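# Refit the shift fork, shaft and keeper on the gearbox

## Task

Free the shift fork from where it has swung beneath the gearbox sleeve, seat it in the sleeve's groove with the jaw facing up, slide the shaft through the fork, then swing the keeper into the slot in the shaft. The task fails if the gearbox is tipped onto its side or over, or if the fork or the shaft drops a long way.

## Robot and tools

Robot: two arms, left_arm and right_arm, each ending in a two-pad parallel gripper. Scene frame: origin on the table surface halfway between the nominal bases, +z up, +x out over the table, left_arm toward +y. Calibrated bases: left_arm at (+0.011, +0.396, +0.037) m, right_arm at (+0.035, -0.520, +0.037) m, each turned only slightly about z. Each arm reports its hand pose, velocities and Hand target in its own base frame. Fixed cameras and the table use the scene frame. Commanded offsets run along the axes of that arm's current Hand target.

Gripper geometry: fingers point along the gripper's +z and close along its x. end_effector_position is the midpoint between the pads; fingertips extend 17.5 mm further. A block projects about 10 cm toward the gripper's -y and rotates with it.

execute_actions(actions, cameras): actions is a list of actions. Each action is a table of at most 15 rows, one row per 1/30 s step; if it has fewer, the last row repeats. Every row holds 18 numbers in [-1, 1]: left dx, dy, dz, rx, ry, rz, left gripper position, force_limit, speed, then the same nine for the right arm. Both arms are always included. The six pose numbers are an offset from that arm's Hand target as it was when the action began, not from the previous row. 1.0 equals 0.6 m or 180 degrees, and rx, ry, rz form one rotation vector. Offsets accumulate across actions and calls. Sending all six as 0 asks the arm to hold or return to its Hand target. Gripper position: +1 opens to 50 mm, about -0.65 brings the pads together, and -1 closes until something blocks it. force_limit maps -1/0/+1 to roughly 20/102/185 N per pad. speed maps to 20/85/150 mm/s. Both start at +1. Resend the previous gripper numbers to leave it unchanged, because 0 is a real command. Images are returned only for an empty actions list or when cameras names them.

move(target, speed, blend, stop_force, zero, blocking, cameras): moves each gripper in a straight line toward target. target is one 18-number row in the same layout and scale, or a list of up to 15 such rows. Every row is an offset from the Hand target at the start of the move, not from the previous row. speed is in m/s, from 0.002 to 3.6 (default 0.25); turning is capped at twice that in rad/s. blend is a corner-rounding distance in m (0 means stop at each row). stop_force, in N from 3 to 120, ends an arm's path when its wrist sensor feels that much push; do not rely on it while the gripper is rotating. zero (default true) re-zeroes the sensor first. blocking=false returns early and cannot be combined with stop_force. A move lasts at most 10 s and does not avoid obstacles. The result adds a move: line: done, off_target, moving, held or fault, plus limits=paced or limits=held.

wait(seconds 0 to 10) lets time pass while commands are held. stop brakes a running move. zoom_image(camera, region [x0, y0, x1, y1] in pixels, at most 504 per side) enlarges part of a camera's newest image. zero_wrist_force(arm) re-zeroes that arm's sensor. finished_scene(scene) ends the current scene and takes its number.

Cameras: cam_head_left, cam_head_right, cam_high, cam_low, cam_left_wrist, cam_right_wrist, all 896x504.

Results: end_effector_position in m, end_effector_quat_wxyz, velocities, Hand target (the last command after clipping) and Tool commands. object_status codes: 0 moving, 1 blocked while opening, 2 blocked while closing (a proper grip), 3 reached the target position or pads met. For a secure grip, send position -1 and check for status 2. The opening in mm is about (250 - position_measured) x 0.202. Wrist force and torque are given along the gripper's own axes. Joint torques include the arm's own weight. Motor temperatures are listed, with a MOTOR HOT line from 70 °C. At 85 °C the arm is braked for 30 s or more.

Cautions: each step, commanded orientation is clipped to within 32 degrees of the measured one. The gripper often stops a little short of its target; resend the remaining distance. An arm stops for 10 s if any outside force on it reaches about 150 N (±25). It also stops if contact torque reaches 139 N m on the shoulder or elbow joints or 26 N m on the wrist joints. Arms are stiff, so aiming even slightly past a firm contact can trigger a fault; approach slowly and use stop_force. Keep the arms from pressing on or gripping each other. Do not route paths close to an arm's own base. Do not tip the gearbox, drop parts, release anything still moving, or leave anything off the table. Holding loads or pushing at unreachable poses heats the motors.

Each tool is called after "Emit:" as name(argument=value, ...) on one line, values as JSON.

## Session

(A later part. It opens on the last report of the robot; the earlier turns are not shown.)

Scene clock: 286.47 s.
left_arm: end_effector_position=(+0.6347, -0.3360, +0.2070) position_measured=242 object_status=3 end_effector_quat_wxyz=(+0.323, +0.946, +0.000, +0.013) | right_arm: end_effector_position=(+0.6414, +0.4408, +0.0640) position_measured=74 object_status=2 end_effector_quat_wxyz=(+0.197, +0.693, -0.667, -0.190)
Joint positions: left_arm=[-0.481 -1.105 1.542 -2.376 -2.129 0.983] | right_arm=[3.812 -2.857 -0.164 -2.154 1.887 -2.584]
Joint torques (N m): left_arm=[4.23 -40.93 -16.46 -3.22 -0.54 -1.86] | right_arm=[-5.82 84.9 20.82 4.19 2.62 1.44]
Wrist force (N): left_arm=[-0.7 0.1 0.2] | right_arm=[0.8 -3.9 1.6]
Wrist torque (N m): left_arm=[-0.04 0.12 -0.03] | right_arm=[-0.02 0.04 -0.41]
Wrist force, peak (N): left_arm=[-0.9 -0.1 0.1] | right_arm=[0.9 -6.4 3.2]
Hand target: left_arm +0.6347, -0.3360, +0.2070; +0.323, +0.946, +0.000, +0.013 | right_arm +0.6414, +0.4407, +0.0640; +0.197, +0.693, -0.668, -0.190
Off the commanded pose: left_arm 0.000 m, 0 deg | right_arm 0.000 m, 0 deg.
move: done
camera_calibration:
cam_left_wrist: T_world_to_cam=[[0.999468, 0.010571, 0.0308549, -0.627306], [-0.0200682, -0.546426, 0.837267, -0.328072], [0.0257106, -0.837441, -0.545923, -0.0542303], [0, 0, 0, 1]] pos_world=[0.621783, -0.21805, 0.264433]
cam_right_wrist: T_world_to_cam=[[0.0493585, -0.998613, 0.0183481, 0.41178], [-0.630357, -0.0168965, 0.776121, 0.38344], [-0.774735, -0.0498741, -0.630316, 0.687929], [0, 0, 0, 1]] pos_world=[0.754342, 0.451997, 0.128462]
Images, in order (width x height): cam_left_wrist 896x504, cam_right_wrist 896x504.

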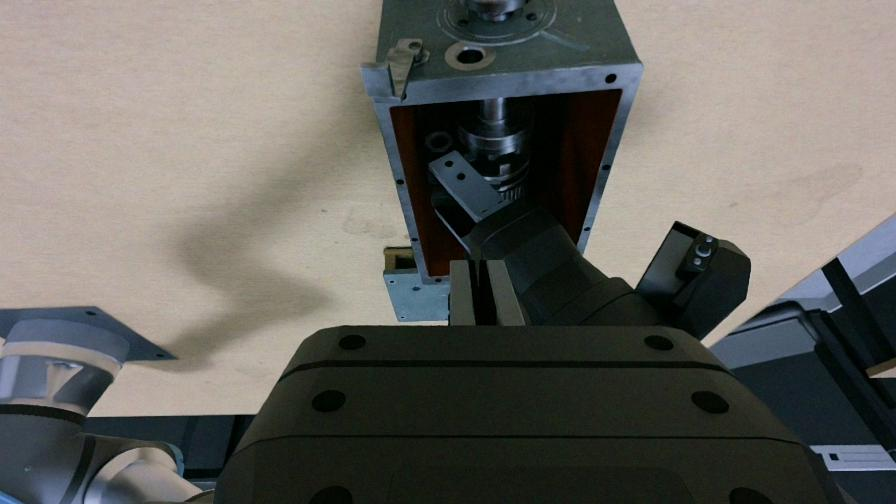

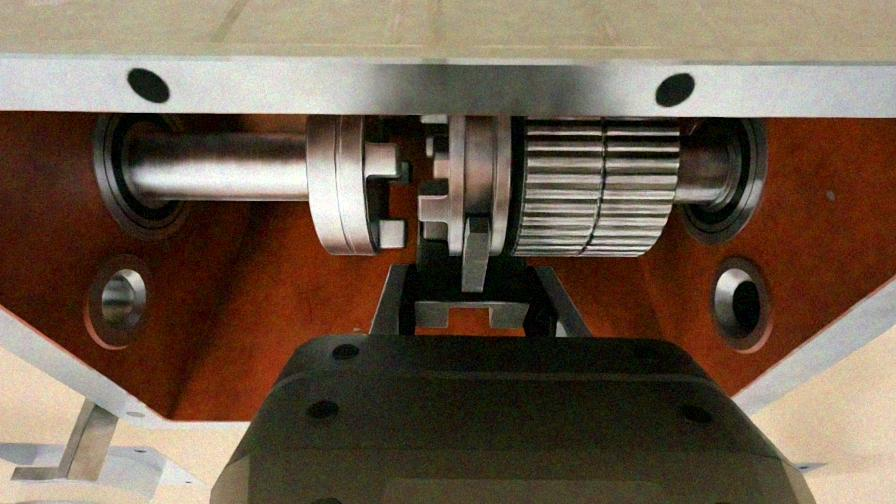

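Emit:
move(target=[0,0,0,0,0,0,-0.6,1,0, 0,-0.00282,-0.01475,0.01,0,0,-1,-1,-1], speed=0.03, stop_force=20, cameras=["cam_right_wrist", "cam_left_wrist"])

Scene clock: 288.70 s.
left_arm: end_effector_position=(+0.6347, -0.3360, +0.2070) position_measured=242 object_status=3 end_effector_quat_wxyz=(+0.323, +0.946, +0.000, +0.013) | right_arm: end_effector_position=(+0.6475, +0.4410, +0.0706) position_measured=74 object_status=2 end_effector_quat_wxyz=(+0.186, +0.696, -0.670, -0.179)
Joint positions: left_arm=[-0.481 -1.105 1.542 -2.376 -2.129 0.983] | right_arm=[3.812 -2.843 -0.171 -2.133 1.87 -2.575]
Joint torques (N m): left_arm=[4.74 -40.91 -15.72 -3.08 -0.57 -1.87] | right_arm=[2.67 79.44 21.57 0.98 2.13 -1.33]
Wrist force (N): left_arm=[-0.7 0.1 0.1] | right_arm=[1.0 1.0 1.0]
Wrist torque (N m): left_arm=[-0.05 0.12 -0.03] | right_arm=[-0.05 0.06 -0.44]
Wrist force, peak (N): left_arm=[-0.7 0.3 -0.2] | right_arm=[0.7 -5.8 3.2]
Hand target: left_arm +0.6347, -0.3360, +0.2070; +0.323, +0.946, +0.000, +0.013 | right_arm +0.6475, +0.4410, +0.0706; +0.186, +0.696, -0.670, -0.179
Off the commanded pose: left_arm 0.000 m, 0 deg | right_arm 0.000 m, 0 deg.
move: done
camera_calibration:
cam_left_wrist: T_world_to_cam=[[0.999468, 0.010571, 0.0308549, -0.627306], [-0.0200682, -0.546426, 0.837267, -0.328072], [0.0257106, -0.837441, -0.545923, -0.0542303], [0, 0, 0, 1]] pos_world=[0.621783, -0.21805, 0.264433]
cam_right_wrist: T_world_to_cam=[[0.0488157, -0.998632, 0.0187504, 0.41186], [-0.65439, -0.0177946, 0.755948, 0.39957], [-0.75458, -0.0491722, -0.654363, 0.685224], [0, 0, 0, 1]] pos_world=[0.758425, 0.4521, 0.138609]
Images, in order (width x height): cam_left_wrist 896x504, cam_right_wrist 896x504.

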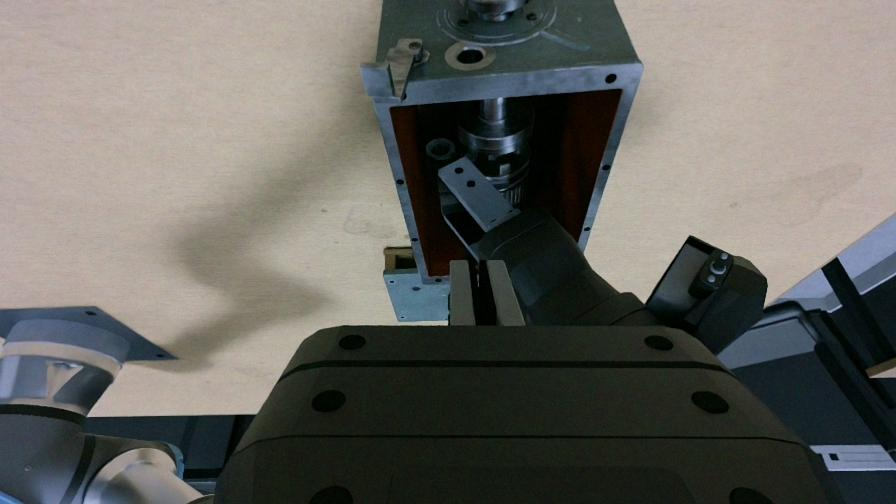

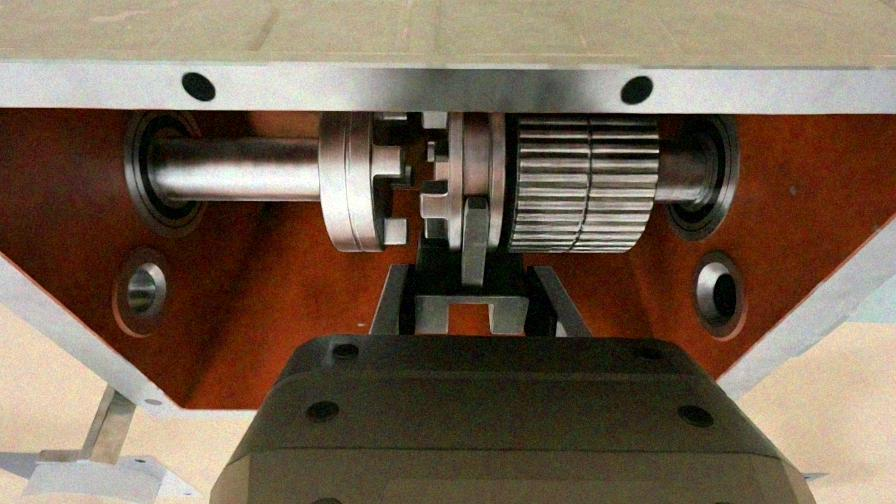

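Emit:
move(target=[0,0,0,0,0,0,-0.6,1,0, 0,-0.00725,-0.01405,0.0122,0,0,-1,-1,-1], speed=0.03, stop_force=20, cameras=["cam_right_wrist", "cam_left_wrist"])

Scene clock: 290.83 s.
left_arm: end_effector_position=(+0.6347, -0.3360, +0.2070) position_measured=242 object_status=3 end_effector_quat_wxyz=(+0.323, +0.946, +0.000, +0.013) | right_arm: end_effector_position=(+0.6555, +0.4413, +0.0757) position_measured=74 object_status=2 end_effector_quat_wxyz=(+0.173, +0.699, -0.674, -0.166)
Joint positions: left_arm=[-0.481 -1.105 1.542 -2.376 -2.129 0.983] | right_arm=[3.813 -2.829 -0.184 -2.102 1.85 -2.565]
Joint torques (N m): left_arm=[4.81 -41 -15.57 -3.36 -0.75 -1.78] | right_arm=[2.12 73.4 23.46 1.26 1.4 -1.21]
Wrist force (N): left_arm=[-0.2 -0.4 -0.1] | right_arm=[1.8 7.5 -3.0]
Wrist torque (N m): left_arm=[-0.13 0.05 -0.03] | right_arm=[-0.02 0.02 -0.48]
Wrist force, peak (N): left_arm=[-0.7 -0.1 -0.1] | right_arm=[0.6 9.6 -0.7]
Hand target: left_arm +0.6347, -0.3360, +0.2070; +0.323, +0.946, +0.000, +0.013 | right_arm +0.6555, +0.4413, +0.0757; +0.173, +0.699, -0.674, -0.166
Off the commanded pose: left_arm 0.000 m, 0 deg | right_arm 0.000 m, 0 deg.
move: done
camera_calibration:
cam_left_wrist: T_world_to_cam=[[0.999468, 0.010571, 0.0308549, -0.627306], [-0.0200682, -0.546426, 0.837267, -0.328072], [0.0257106, -0.837441, -0.545923, -0.0542303], [0, 0, 0, 1]] pos_world=[0.621783, -0.21805, 0.264433]
cam_right_wrist: T_world_to_cam=[[0.0480106, -0.998662, 0.0191917, 0.412197], [-0.682862, -0.018794, 0.730305, 0.421908], [-0.728968, -0.0481677, -0.682851, 0.679474], [0, 0, 0, 1]] pos_world=[0.763629, 0.452304, 0.147947]
Images, in order (width x height): cam_left_wrist 896x504, cam_right_wrist 896x504.

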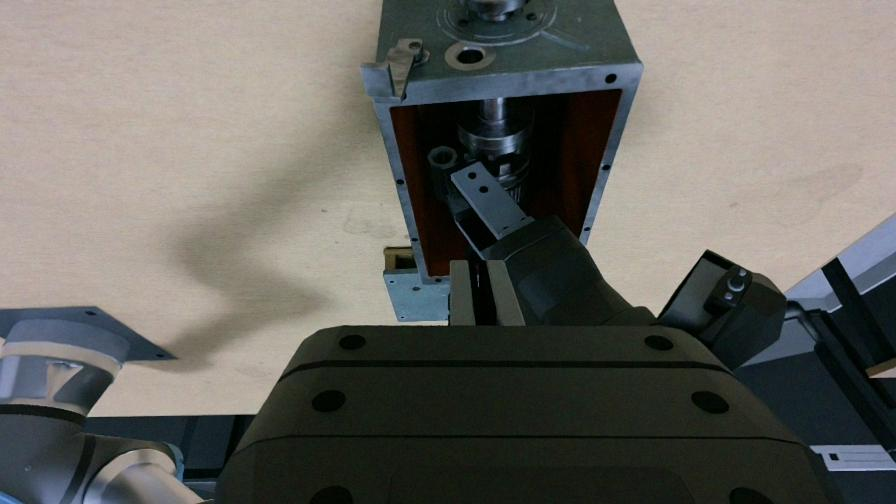

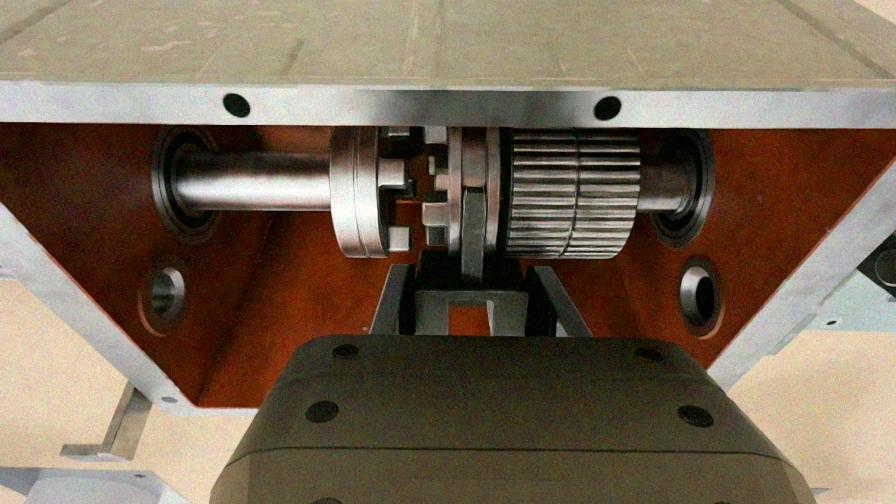

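Emit:
zoom_image(camera="cam_right_wrist", region=[340, 130, 640, 350])

Emit:
zoom_image(camera="cam_left_wrist", region=[400, 110, 560, 250])

Scaled by 1.680 from the camera's 896x504 image, which has a finer 1280x720 frame.

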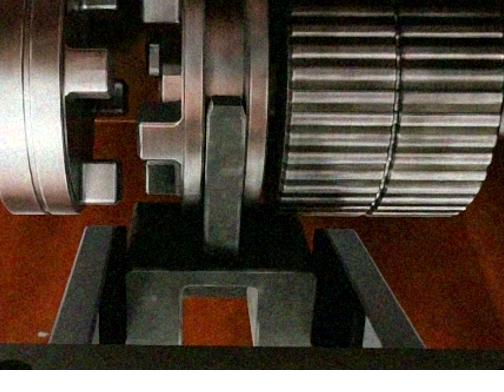

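Scaled by 3.150 from the camera's 896x504 image, which has a finer 1280x720 frame.

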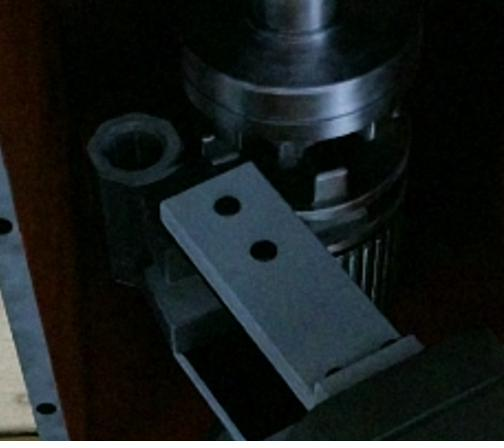

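Emit:
move(target=[0,0,0,0,0,0,-0.6,1,0, 0,-0.01047,-0.01199,0.0133,0,0,-1,-1,-1], speed=0.03, stop_force=20, cameras=["cam_right_wrist", "cam_left_wrist"])

Scene clock: 299.27 s.
left_arm: end_effector_position=(+0.6347, -0.3360, +0.2070) position_measured=242 object_status=3 end_effector_quat_wxyz=(+0.323, +0.946, +0.000, +0.013) | right_arm: end_effector_position=(+0.6644, +0.4416, +0.0792) position_measured=74 object_status=2 end_effector_quat_wxyz=(+0.158, +0.702, -0.677, -0.152)
Joint positions: left_arm=[-0.481 -1.105 1.542 -2.376 -2.129 0.983] | right_arm=[3.813 -2.811 -0.206 -2.06 1.827 -2.554]
Joint torques (N m): left_arm=[4.01 -41.54 -16.02 -3.3 -0.59 -1.81] | right_arm=[3.28 73.59 29.71 0.71 1.47 -1.08]
Wrist force (N): left_arm=[-0.6 0.2 0.2] | right_arm=[1.2 4.9 -3.5]
Wrist torque (N m): left_arm=[-0.03 0.10 -0.02] | right_arm=[-0.11 -0.14 -0.50]
Wrist force, peak (N): left_arm=[-0.9 0.1 0.3] | right_arm=[1.1 14.3 -5.7]
Hand target: left_arm +0.6347, -0.3360, +0.2070; +0.323, +0.946, +0.000, +0.013 | right_arm +0.6644, +0.4416, +0.0792; +0.158, +0.702, -0.677, -0.152
Off the commanded pose: left_arm 0.000 m, 0 deg | right_arm 0.000 m, 0 deg.
move: done
camera_calibration:
cam_left_wrist: T_world_to_cam=[[0.999468, 0.010571, 0.0308549, -0.627306], [-0.0200682, -0.546426, 0.837267, -0.328072], [0.0257106, -0.837441, -0.545923, -0.0542303], [0, 0, 0, 1]] pos_world=[0.621783, -0.21805, 0.264433]
cam_right_wrist: T_world_to_cam=[[0.0472476, -0.998689, 0.0196988, 0.41249], [-0.712722, -0.0198883, 0.701165, 0.448099], [-0.699854, -0.0471681, -0.712727, 0.670947], [0, 0, 0, 1]] pos_world=[0.769446, 0.452508, 0.155886]
Images, in order (width x height): cam_left_wrist 896x504, cam_right_wrist 896x504.

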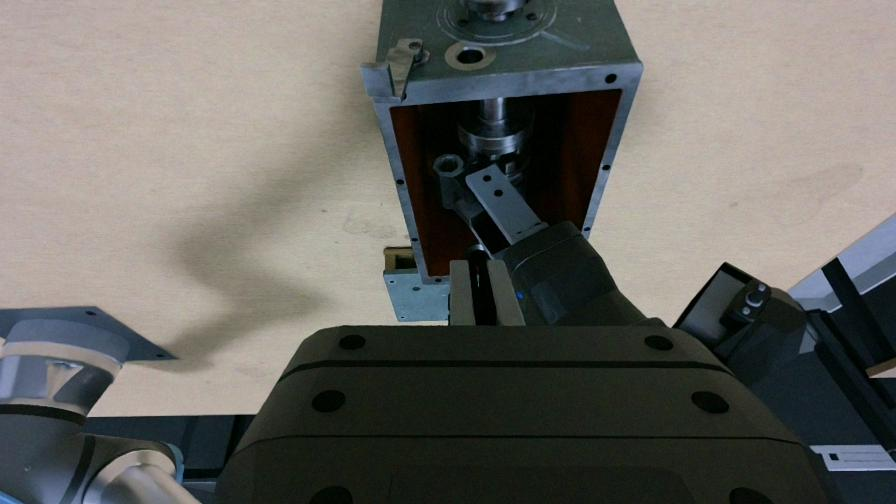

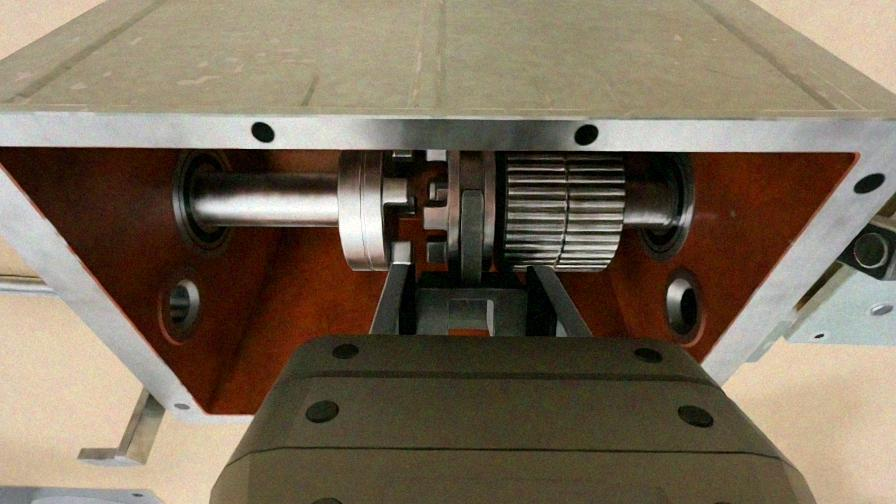

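Emit:
zoom_image(camera="cam_right_wrist", region=[340, 140, 640, 360])

Emit:
zoom_image(camera="cam_left_wrist", region=[400, 110, 560, 250])

Scaled by 1.680 from the camera's 896x504 image, which has a finer 1280x720 frame.

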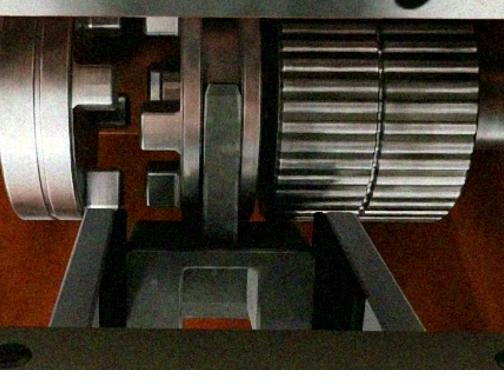

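Scaled by 3.150 from the camera's 896x504 image, which has a finer 1280x720 frame.

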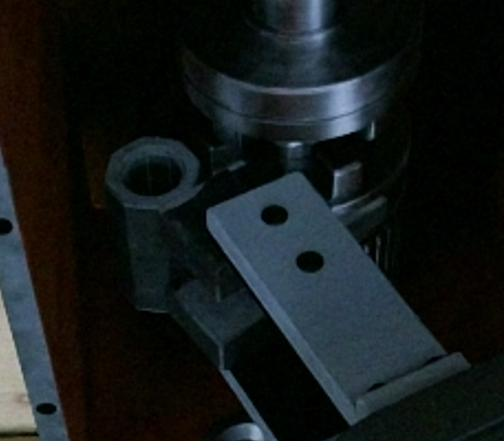

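Emit:
move(target=[0,0,0,0,0,0,-0.6,1,0, 0,-0.01443,-0.0061,0.0139,0,0,-1,-1,-1], speed=0.03, stop_force=20, cameras=["cam_right_wrist", "cam_left_wrist"])

Scene clock: 302.60 s.
left_arm: end_effector_position=(+0.6347, -0.3360, +0.2070) position_measured=242 object_status=3 end_effector_quat_wxyz=(+0.323, +0.946, +0.000, +0.013) | right_arm: end_effector_position=(+0.6738, +0.4420, +0.0788) position_measured=74 object_status=2 end_effector_quat_wxyz=(+0.143, +0.706, -0.680, -0.137)
Joint positions: left_arm=[-0.481 -1.105 1.542 -2.376 -2.129 0.983] | right_arm=[3.814 -2.79 -0.247 -2.003 1.803 -2.545]
Joint torques (N m): left_arm=[4.09 -40.39 -16.13 -3.26 -0.57 -1.58] | right_arm=[0.58 54.68 27.03 0.18 0.56 -1.2]
Wrist force (N): left_arm=[-0.4 -0.1 0.1] | right_arm=[-0.2 7.2 -12.3]
Wrist torque (N m): left_arm=[-0.09 0.07 -0.03] | right_arm=[-0.15 -0.17 -0.51]
Wrist force, peak (N): left_arm=[-0.6 0.1 -0.3] | right_arm=[1.9 15.2 -15.4]
Hand target: left_arm +0.6347, -0.3360, +0.2070; +0.323, +0.946, +0.000, +0.013 | right_arm +0.6738, +0.4419, +0.0788; +0.143, +0.706, -0.680, -0.137
Off the commanded pose: left_arm 0.000 m, 0 deg | right_arm 0.000 m, 0 deg.
move: done
camera_calibration:
cam_left_wrist: T_world_to_cam=[[0.999468, 0.010571, 0.0308549, -0.627306], [-0.0200682, -0.546426, 0.837267, -0.328072], [0.0257106, -0.837441, -0.545923, -0.0542303], [0, 0, 0, 1]] pos_world=[0.621783, -0.21805, 0.264433]
cam_right_wrist: T_world_to_cam=[[0.0464258, -0.998721, 0.0200486, 0.413028], [-0.742673, -0.0210872, 0.669322, 0.478286], [-0.668043, -0.0459634, -0.742702, 0.657645], [0, 0, 0, 1]] pos_world=[0.77537, 0.452813, 0.160026]
Images, in order (width x height): cam_left_wrist 896x504, cam_right_wrist 896x504.

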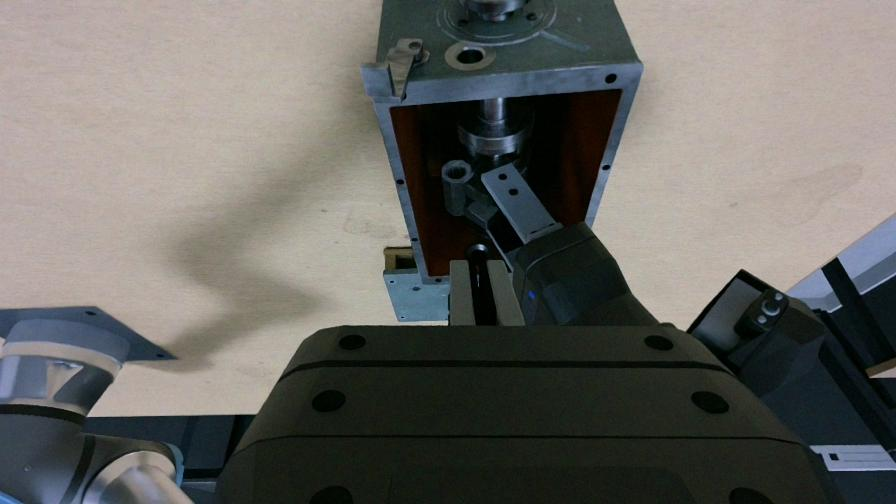

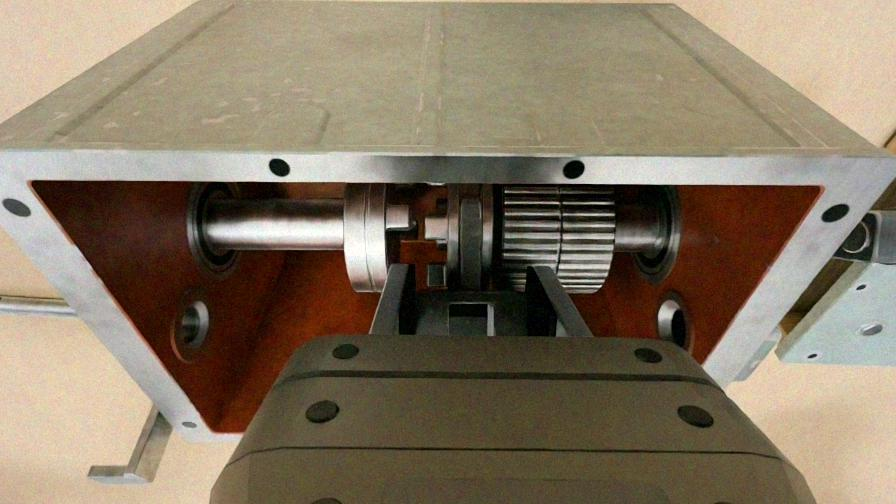

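Emit:
zoom_image(camera="cam_right_wrist", region=[340, 160, 640, 360])

Emit:
zoom_image(camera="cam_left_wrist", region=[400, 110, 560, 250])

Scaled by 1.680 from the camera's 896x504 image, which has a finer 1280x720 frame.

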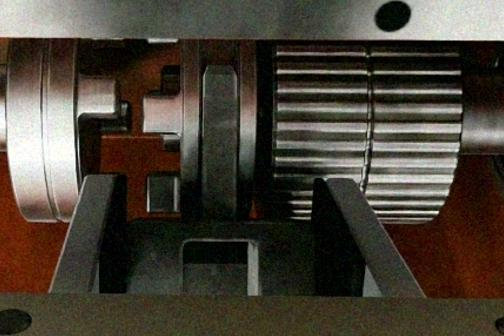

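Scaled by 3.150 from the camera's 896x504 image, which has a finer 1280x720 frame.

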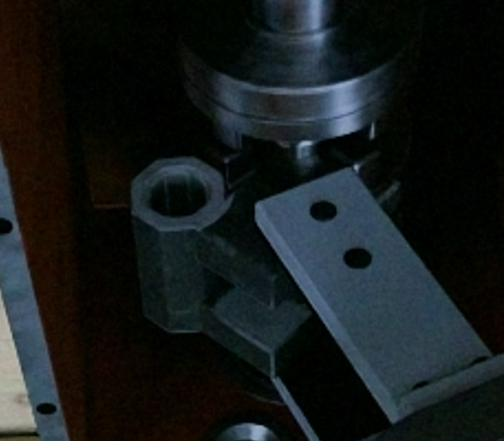

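Emit:
zoom_image(camera="cam_right_wrist", region=[590, 170, 750, 400])

Emit:
zoom_image(camera="cam_right_wrist", region=[120, 170, 280, 400])

Scaled by 2.191 from the camera's 896x504 image, which has a finer 1280x720 frame.

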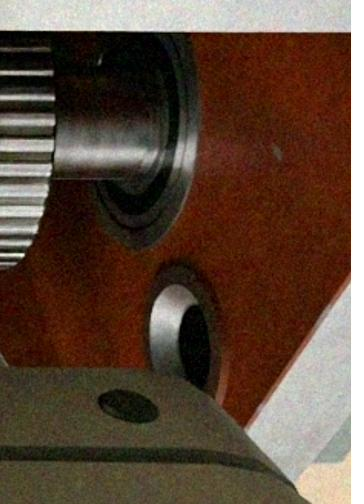

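Scaled by 2.191 from the camera's 896x504 image, which has a finer 1280x720 frame.

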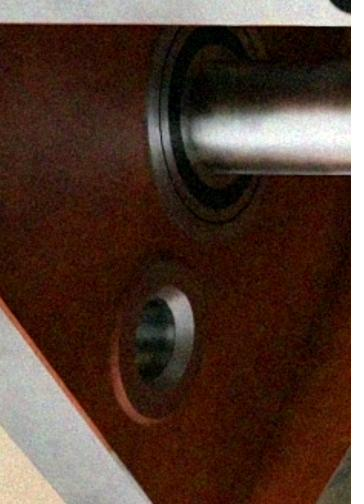

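Emit:
move(target=[0,0,0,0,0,0,-0.6,1,0, 0,-0.00705,-0.0034,0.0072,0,0,-1,-1,-1], speed=0.03, stop_force=20, cameras=["cam_right_wrist", "cam_left_wrist"])

Scene clock: 311.20 s.
left_arm: end_effector_position=(+0.6347, -0.3360, +0.2070) position_measured=242 object_status=3 end_effector_quat_wxyz=(+0.323, +0.946, +0.000, +0.013) | right_arm: end_effector_position=(+0.6785, +0.4421, +0.0790) position_measured=74 object_status=2 end_effector_quat_wxyz=(+0.135, +0.707, -0.682, -0.130)
Joint positions: left_arm=[-0.481 -1.105 1.542 -2.376 -2.129 0.983] | right_arm=[3.814 -2.779 -0.267 -1.974 1.79 -2.54]
Joint torques (N m): left_arm=[3.86 -41.43 -16.25 -3.25 -0.7 -1.79] | right_arm=[3.72 65.45 31.02 0.76 1.36 -1.13]
Wrist force (N): left_arm=[-0.4 -0.1 -0.1] | right_arm=[0.7 3.1 -3.4]
Wrist torque (N m): left_arm=[-0.08 0.07 -0.02] | right_arm=[-0.09 -0.03 -0.50]
Wrist force, peak (N): left_arm=[-0.8 0.4 0.1] | right_arm=[0.5 12.3 -16.1]
Hand target: left_arm +0.6347, -0.3360, +0.2070; +0.323, +0.946, +0.000, +0.013 | right_arm +0.6784, +0.4421, +0.0790; +0.135, +0.707, -0.682, -0.130
Off the commanded pose: left_arm 0.000 m, 0 deg | right_arm 0.000 m, 0 deg.
move: done
camera_calibration:
cam_left_wrist: T_world_to_cam=[[0.999468, 0.010571, 0.0308549, -0.627306], [-0.0200682, -0.546426, 0.837267, -0.328072], [0.0257106, -0.837441, -0.545923, -0.0542303], [0, 0, 0, 1]] pos_world=[0.621783, -0.21805, 0.264433]
cam_right_wrist: T_world_to_cam=[[0.0460206, -0.998735, 0.0202473, 0.413235], [-0.757601, -0.0216842, 0.652358, 0.493342], [-0.651094, -0.0453613, -0.757641, 0.650439], [0, 0, 0, 1]] pos_world=[0.778235, 0.452915, 0.162597]
Images, in order (width x height): cam_left_wrist 896x504, cam_right_wrist 896x504.

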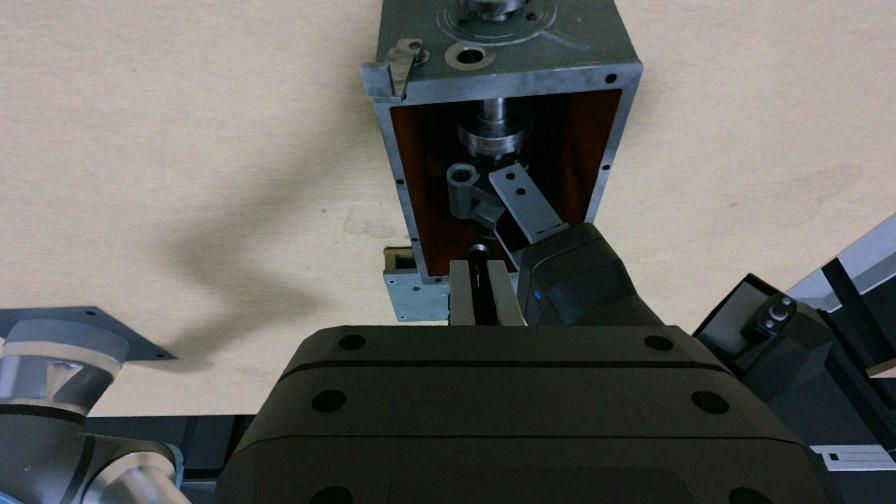

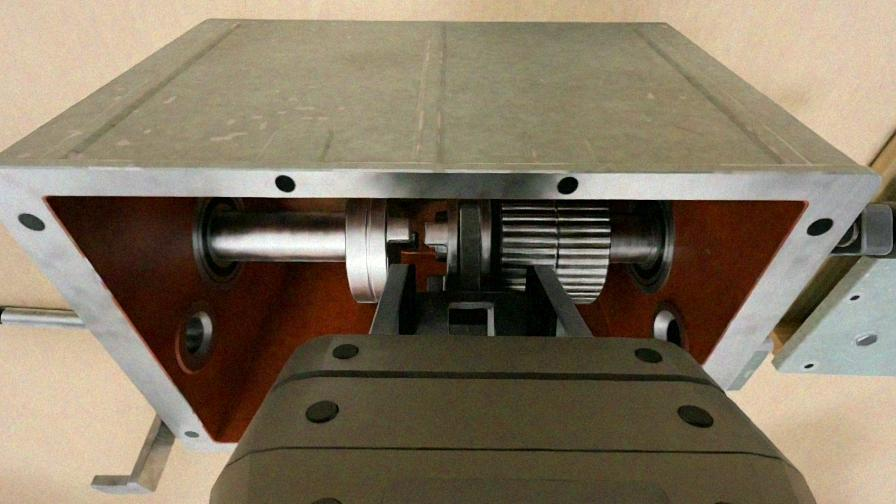

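Emit:
zoom_image(camera="cam_left_wrist", region=[400, 30, 600, 250])

Emit:
zoom_image(camera="cam_right_wrist", region=[340, 180, 640, 360])

Scaled by 2.291 from the camera's 896x504 image, which has a finer 1280x720 frame.

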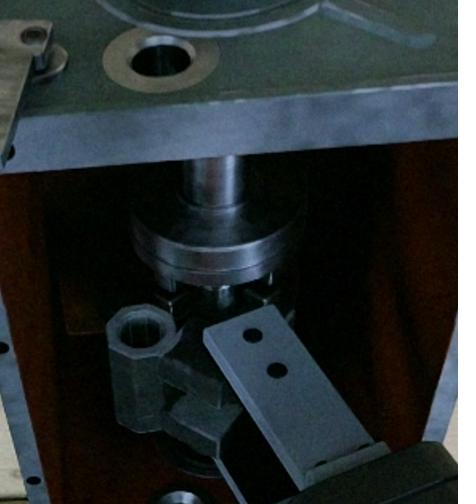

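Scaled by 1.680 from the camera's 896x504 image, which has a finer 1280x720 frame.

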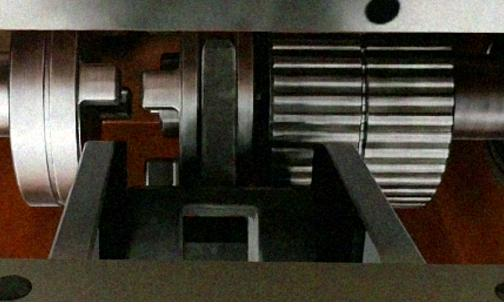

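Emit:
move(target=[0,0,0,0,0,0,-0.6,1,0, 0,-0.00671,-0.00023,0.0056,0,0,-1,-1,-1], speed=0.03, stop_force=20, cameras=["cam_right_wrist", "cam_left_wrist"])

Emit:
zoom_image(camera="cam_left_wrist", region=[400, 30, 600, 250])

Scene clock: 316.63 s.
left_arm: end_effector_position=(+0.6347, -0.3360, +0.2070) position_measured=242 object_status=3 end_effector_quat_wxyz=(+0.323, +0.946, +0.000, +0.013) | right_arm: end_effector_position=(+0.6822, +0.4423, +0.0777) position_measured=74 object_status=2 end_effector_quat_wxyz=(+0.129, +0.708, -0.683, -0.124)
Joint positions: left_arm=[-0.481 -1.105 1.542 -2.376 -2.129 0.983] | right_arm=[3.815 -2.771 -0.287 -1.948 1.78 -2.537]
Joint torques (N m): left_arm=[4.15 -41.24 -15.62 -3.37 -0.54 -1.82] | right_arm=[3.53 48.64 23.44 -1.08 0.9 -1.18]
Wrist force (N): left_arm=[-0.3 0.0 -0.1] | right_arm=[-0.9 4.8 -19.4]
Wrist torque (N m): left_arm=[-0.07 0.06 -0.03] | right_arm=[-0.06 -0.12 -0.49]
Wrist force, peak (N): left_arm=[-0.7 -0.3 0.4] | right_arm=[-0.9 7.5 -21.7]
Hand target: left_arm +0.6347, -0.3360, +0.2070; +0.323, +0.946, +0.000, +0.013 | right_arm +0.6822, +0.4423, +0.0776; +0.129, +0.708, -0.683, -0.124
Off the commanded pose: left_arm 0.000 m, 0 deg | right_arm 0.000 m, 0 deg.
move: done
camera_calibration:
cam_left_wrist: T_world_to_cam=[[0.999468, 0.010571, 0.0308549, -0.627306], [-0.0200682, -0.546426, 0.837267, -0.328072], [0.0257106, -0.837441, -0.545923, -0.0542303], [0, 0, 0, 1]] pos_world=[0.621783, -0.21805, 0.264433]
cam_right_wrist: T_world_to_cam=[[0.0456437, -0.998749, 0.0204145, 0.413395], [-0.768958, -0.0220826, 0.638917, 0.506112], [-0.637667, -0.0448604, -0.769004, 0.643402], [0, 0, 0, 1]] pos_world=[0.780587, 0.452917, 0.162976]
Images, in order (width x height): cam_left_wrist 896x504, cam_right_wrist 896x504.

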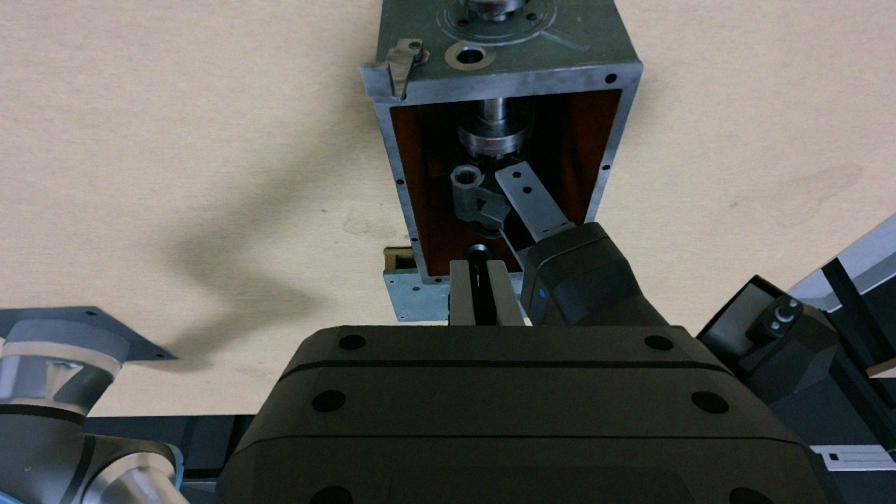

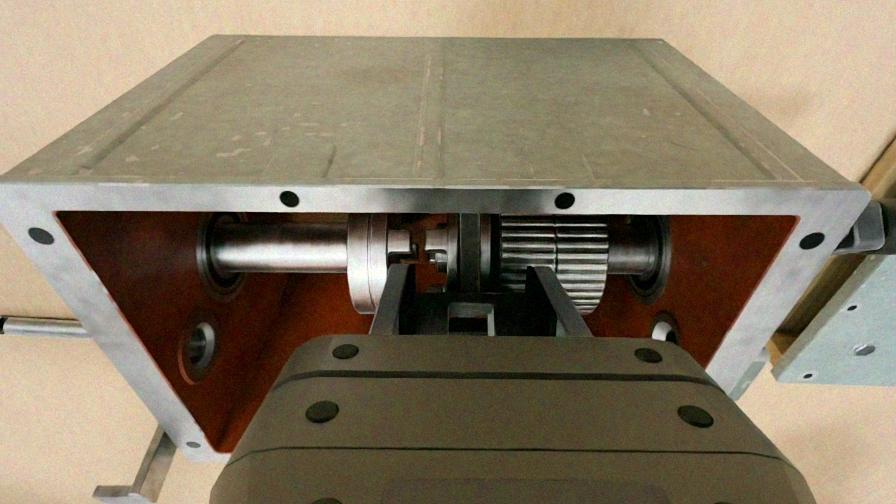

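Scaled by 2.291 from the camera's 896x504 image, which has a finer 1280x720 frame.

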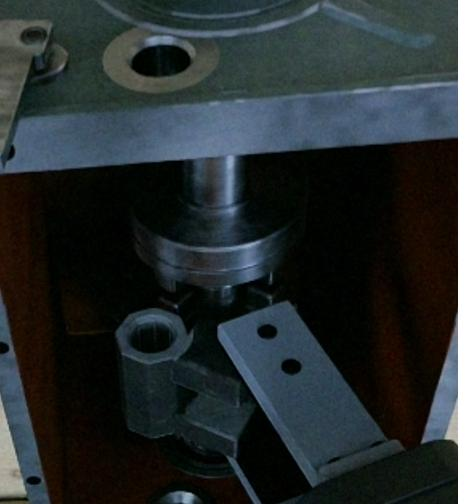

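Emit:
zoom_image(camera="cam_right_wrist", region=[360, 180, 580, 345])

Scaled by 2.291 from the camera's 896x504 image, which has a finer 1280x720 frame.

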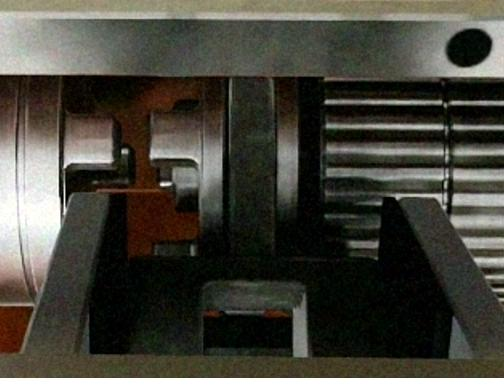

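Emit:
move(target=[0,0,0,0,0,0,-0.6,1,0, 0,-0.00457,-0.00206,0,0,0,-1,-1,-1], speed=0.03, stop_force=20, cameras=["cam_left_wrist"])

Emit:
zoom_image(camera="cam_left_wrist", region=[400, 30, 600, 250])

Scene clock: 320.57 s.
left_arm: end_effector_position=(+0.6347, -0.3360, +0.2070) position_measured=242 object_status=3 end_effector_quat_wxyz=(+0.323, +0.946, +0.000, +0.013) | right_arm: end_effector_position=(+0.6852, +0.4423, +0.0778) position_measured=74 object_status=2 end_effector_quat_wxyz=(+0.129, +0.708, -0.683, -0.124)
Joint positions: left_arm=[-0.481 -1.105 1.542 -2.376 -2.129 0.983] | right_arm=[3.812 -2.796 -0.236 -1.974 1.78 -2.539]
Joint torques (N m): left_arm=[3.92 -41.25 -16.05 -3.1 -0.56 -1.86] | right_arm=[-2.2 75.1 15.32 4.6 -1.63 -0.59]
Wrist force (N): left_arm=[-0.4 -0.1 0.2] | right_arm=[-0.4 3.4 -9.3]
Wrist torque (N m): left_arm=[-0.09 0.07 -0.03] | right_arm=[-0.14 -0.11 -0.27]
Wrist force, peak (N): left_arm=[-1.0 -0.2 0.0] | right_arm=[0.7 7.5 -19.9]
Hand target: left_arm +0.6347, -0.3360, +0.2070; +0.323, +0.946, +0.000, +0.013 | right_arm +0.6852, +0.4424, +0.0778; +0.129, +0.708, -0.683, -0.124
Off the commanded pose: left_arm 0.000 m, 0 deg | right_arm 0.000 m, 0 deg.
move: done
camera_calibration:
cam_left_wrist: T_world_to_cam=[[0.999468, 0.010571, 0.0308549, -0.627306], [-0.0200682, -0.546426, 0.837267, -0.328072], [0.0257106, -0.837441, -0.545923, -0.0542303], [0, 0, 0, 1]] pos_world=[0.621783, -0.21805, 0.264433]
Images, in order (width x height): cam_left_wrist 896x504.

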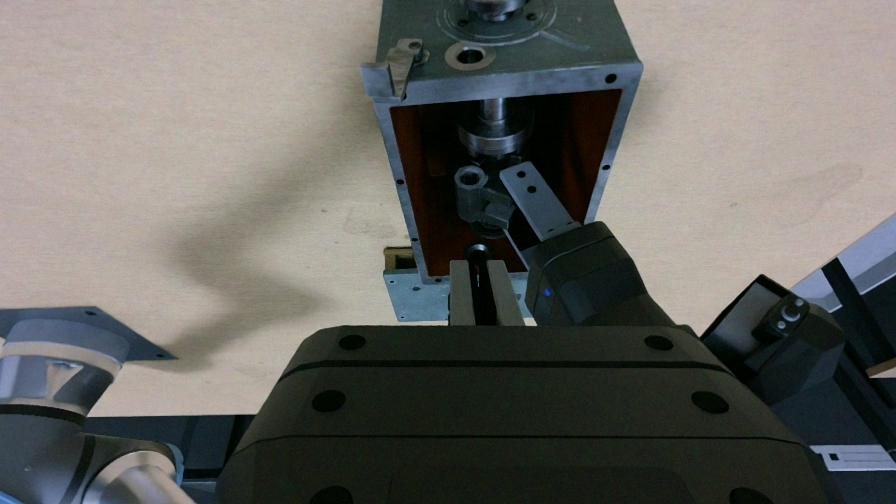

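Scaled by 2.291 from the camera's 896x504 image, which has a finer 1280x720 frame.

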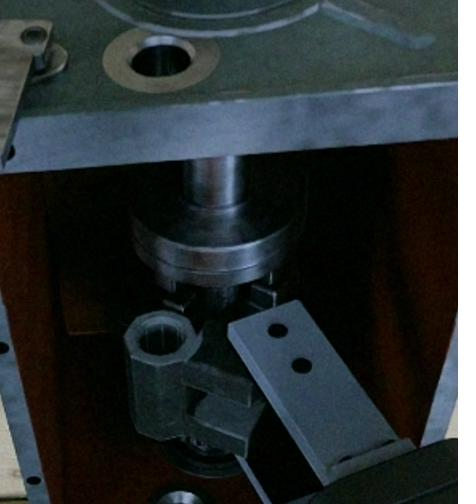

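Emit:
move(target=[0,0,0,0,0,0,-0.6,1,0, 0,-0.00609,-0.00085,0,0,0,-1,-1,-1], speed=0.03, stop_force=20, cameras=["cam_left_wrist", "cam_right_wrist"])

Emit:
zoom_image(camera="cam_left_wrist", region=[400, 30, 600, 250])

Scene clock: 322.67 s.
left_arm: end_effector_position=(+0.6347, -0.3360, +0.2070) position_measured=242 object_status=3 end_effector_quat_wxyz=(+0.323, +0.946, +0.000, +0.013) | right_arm: end_effector_position=(+0.6889, +0.4425, +0.0770) position_measured=74 object_status=2 end_effector_quat_wxyz=(+0.129, +0.708, -0.683, -0.124)
Joint positions: left_arm=[-0.481 -1.105 1.542 -2.376 -2.129 0.983] | right_arm=[3.81 -2.833 -0.163 -2.011 1.779 -2.541]
Joint torques (N m): left_arm=[4.73 -42.19 -16.65 -3.25 -0.65 -1.73] | right_arm=[-2.42 66.2 30.05 0.5 -1.33 -1.27]
Wrist force (N): left_arm=[-0.2 0.2 0.1] | right_arm=[-1.1 2.8 -3.2]
Wrist torque (N m): left_arm=[-0.04 0.03 -0.03] | right_arm=[-0.07 -0.08 -0.24]
Wrist force, peak (N): left_arm=[-0.6 0.1 0.5] | right_arm=[-0.3 3.5 -9.4]
Hand target: left_arm +0.6347, -0.3360, +0.2070; +0.323, +0.946, +0.000, +0.013 | right_arm +0.6888, +0.4425, +0.0770; +0.129, +0.708, -0.683, -0.124
Off the commanded pose: left_arm 0.000 m, 0 deg | right_arm 0.000 m, 0 deg.
move: done
camera_calibration:
cam_left_wrist: T_world_to_cam=[[0.999468, 0.010571, 0.0308549, -0.627306], [-0.0200682, -0.546426, 0.837267, -0.328072], [0.0257106, -0.837441, -0.545923, -0.0542303], [0, 0, 0, 1]] pos_world=[0.621783, -0.21805, 0.264433]
cam_right_wrist: T_world_to_cam=[[0.0456311, -0.998747, 0.0205551, 0.413393], [-0.768961, -0.021983, 0.638918, 0.511598], [-0.637665, -0.0449606, -0.769, 0.647129], [0, 0, 0, 1]] pos_world=[0.787187, 0.453217, 0.162276]
Images, in order (width x height): cam_left_wrist 896x504, cam_right_wrist 896x504.

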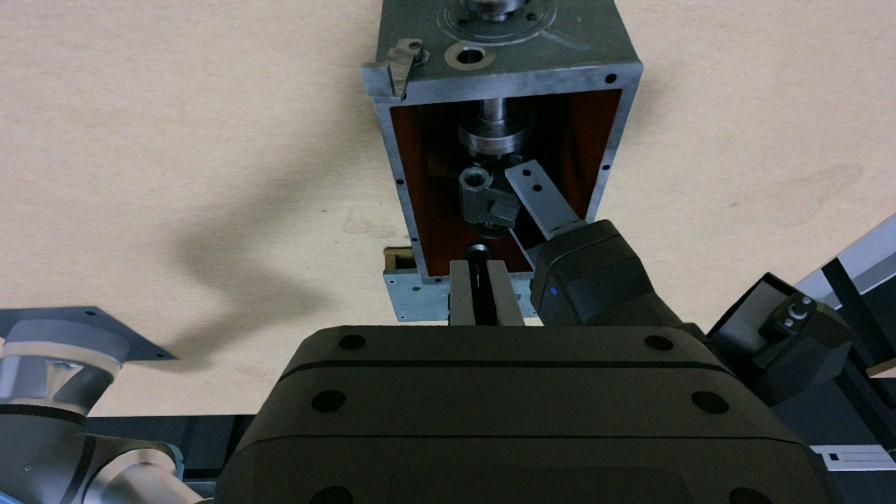

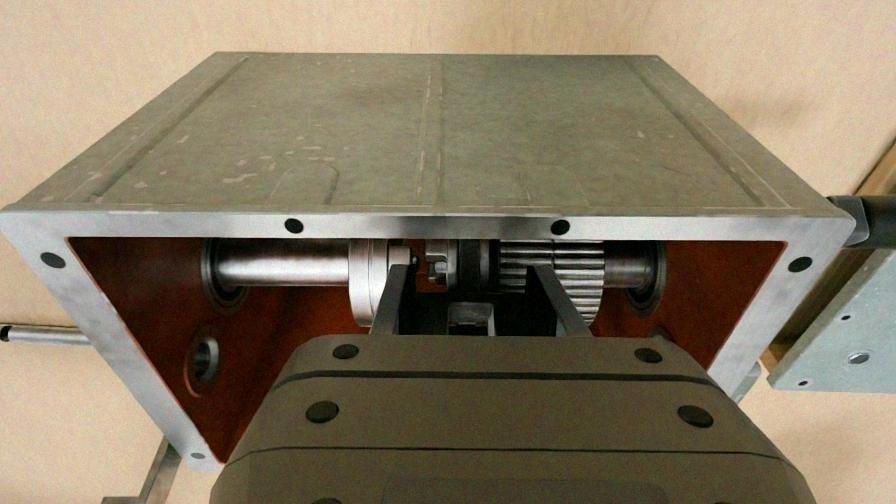

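Scaled by 2.291 from the camera's 896x504 image, which has a finer 1280x720 frame.

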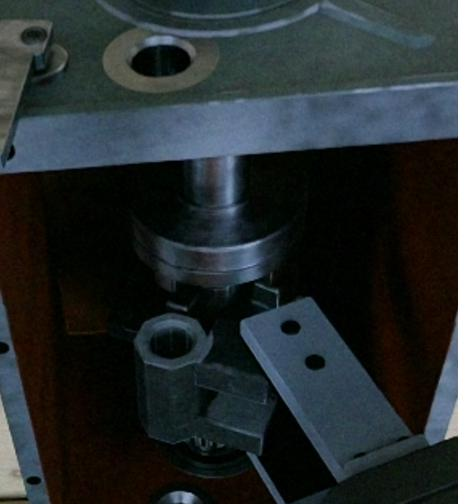

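Emit:
execute_actions(actions=[], cameras=["cam_head_left", "cam_head_right", "cam_low"])

Scene clock: 326.93 s.
left_arm: end_effector_position=(+0.6347, -0.3360, +0.2070) position_measured=242 object_status=3 end_effector_quat_wxyz=(+0.323, +0.946, +0.000, +0.013) | right_arm: end_effector_position=(+0.6888, +0.4425, +0.0770) position_measured=74 object_status=2 end_effector_quat_wxyz=(+0.129, +0.708, -0.683, -0.124)
Joint positions: left_arm=[-0.481 -1.105 1.542 -2.376 -2.129 0.983] | right_arm=[3.81 -2.833 -0.163 -2.011 1.779 -2.541]
Joint velocities: within noise
Joint torques (N m): left_arm=[3.53 -41.97 -15.65 -3.09 -0.59 -1.74] | right_arm=[2.94 77.24 31.23 1.83 0.72 -1.26]
Motor temperatures (°C): left_arm=[37 29 29 39 44 38] | right_arm=[26 29 31 43 33 37]
Wrist force (N): left_arm=[-0.3 0.0 0.2] | right_arm=[-0.8 2.9 -3.1]
Wrist torque (N m): left_arm=[-0.07 0.06 -0.03] | right_arm=[-0.05 -0.13 -0.25]
Wrist force, peak (N): left_arm=[-0.8 -0.3 0.3] | right_arm=[-1.0 3.1 -3.5]
Hand target: left_arm +0.6347, -0.3360, +0.2070; +0.323, +0.946, +0.000, +0.013 | right_arm +0.6888, +0.4425, +0.0770; +0.129, +0.708, -0.683, -0.124
Tool commands: left_gripper/position=-0.6 left_gripper/force_limit=+1.0 left_gripper/speed=+0.0 right_gripper/position=-1.0 right_gripper/force_limit=-1.0 right_gripper/speed=-1.0
Off the commanded pose: left_arm 0.000 m, 0 deg | right_arm 0.000 m, 0 deg.
Images, in order (width x height): cam_head_left 896x504, cam_head_right 896x504, cam_low 896x504.

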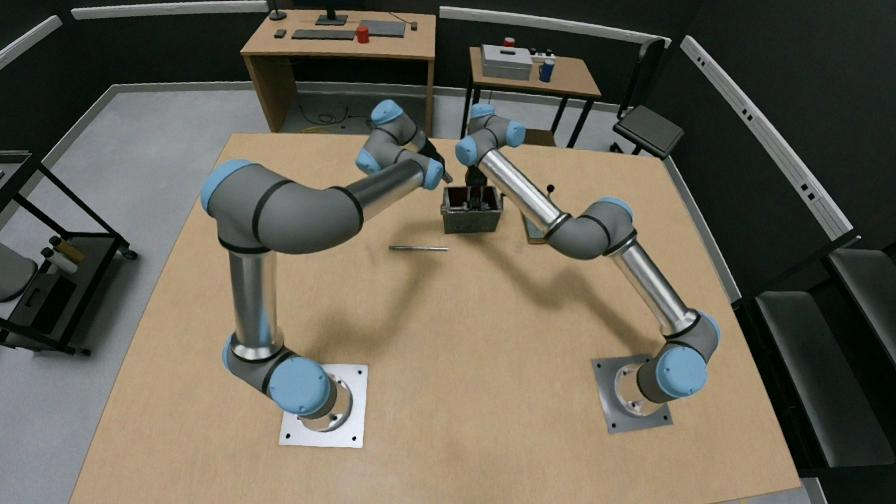

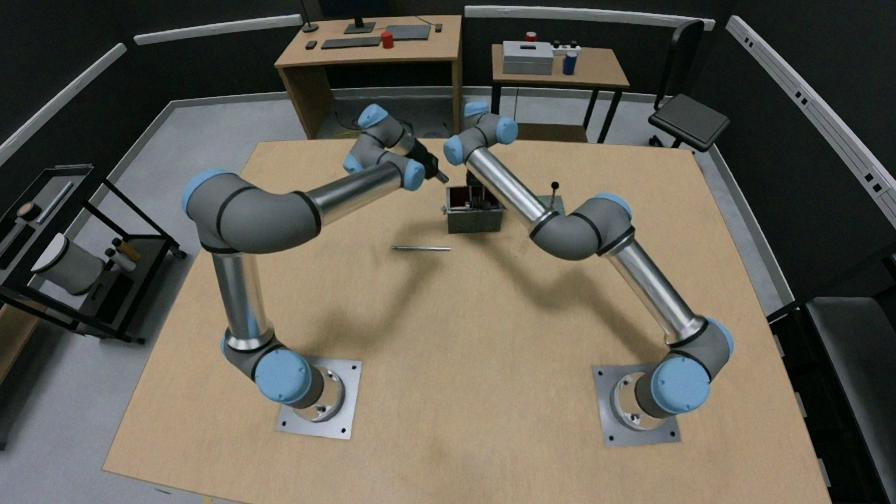

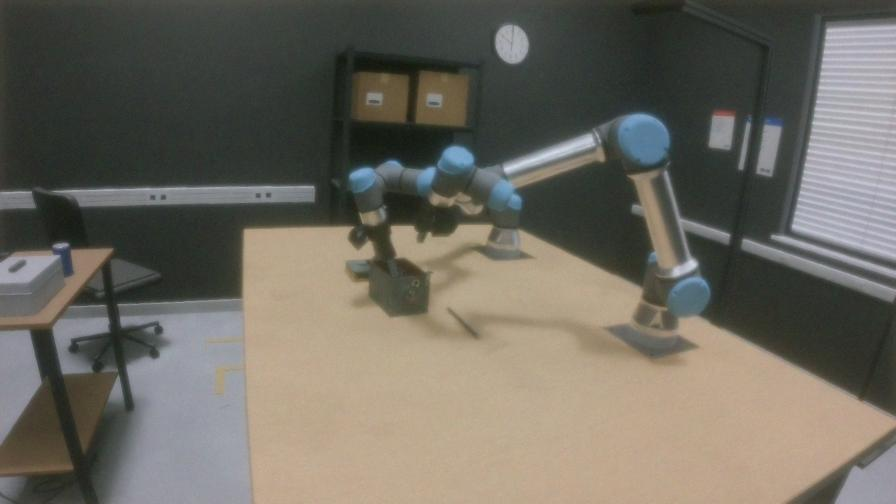

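Emit:
zoom_image(camera="cam_low", region=[340, 240, 500, 340])

Emit:
zoom_image(camera="cam_head_left", region=[380, 170, 520, 260])

Scaled by 3.150 from the camera's 896x504 image, which has a finer 1280x720 frame.

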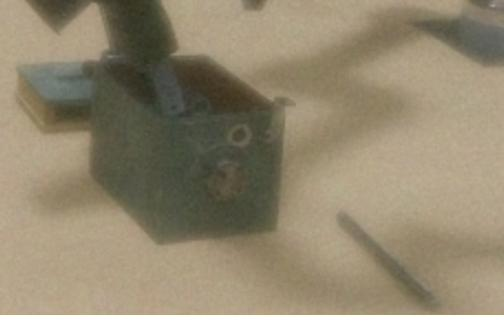

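Scaled by 3.600 from the camera's 896x504 image, which has a finer 1280x720 frame.

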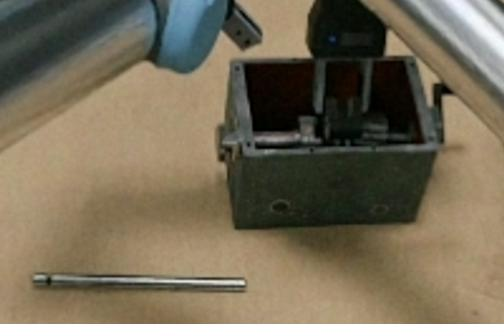

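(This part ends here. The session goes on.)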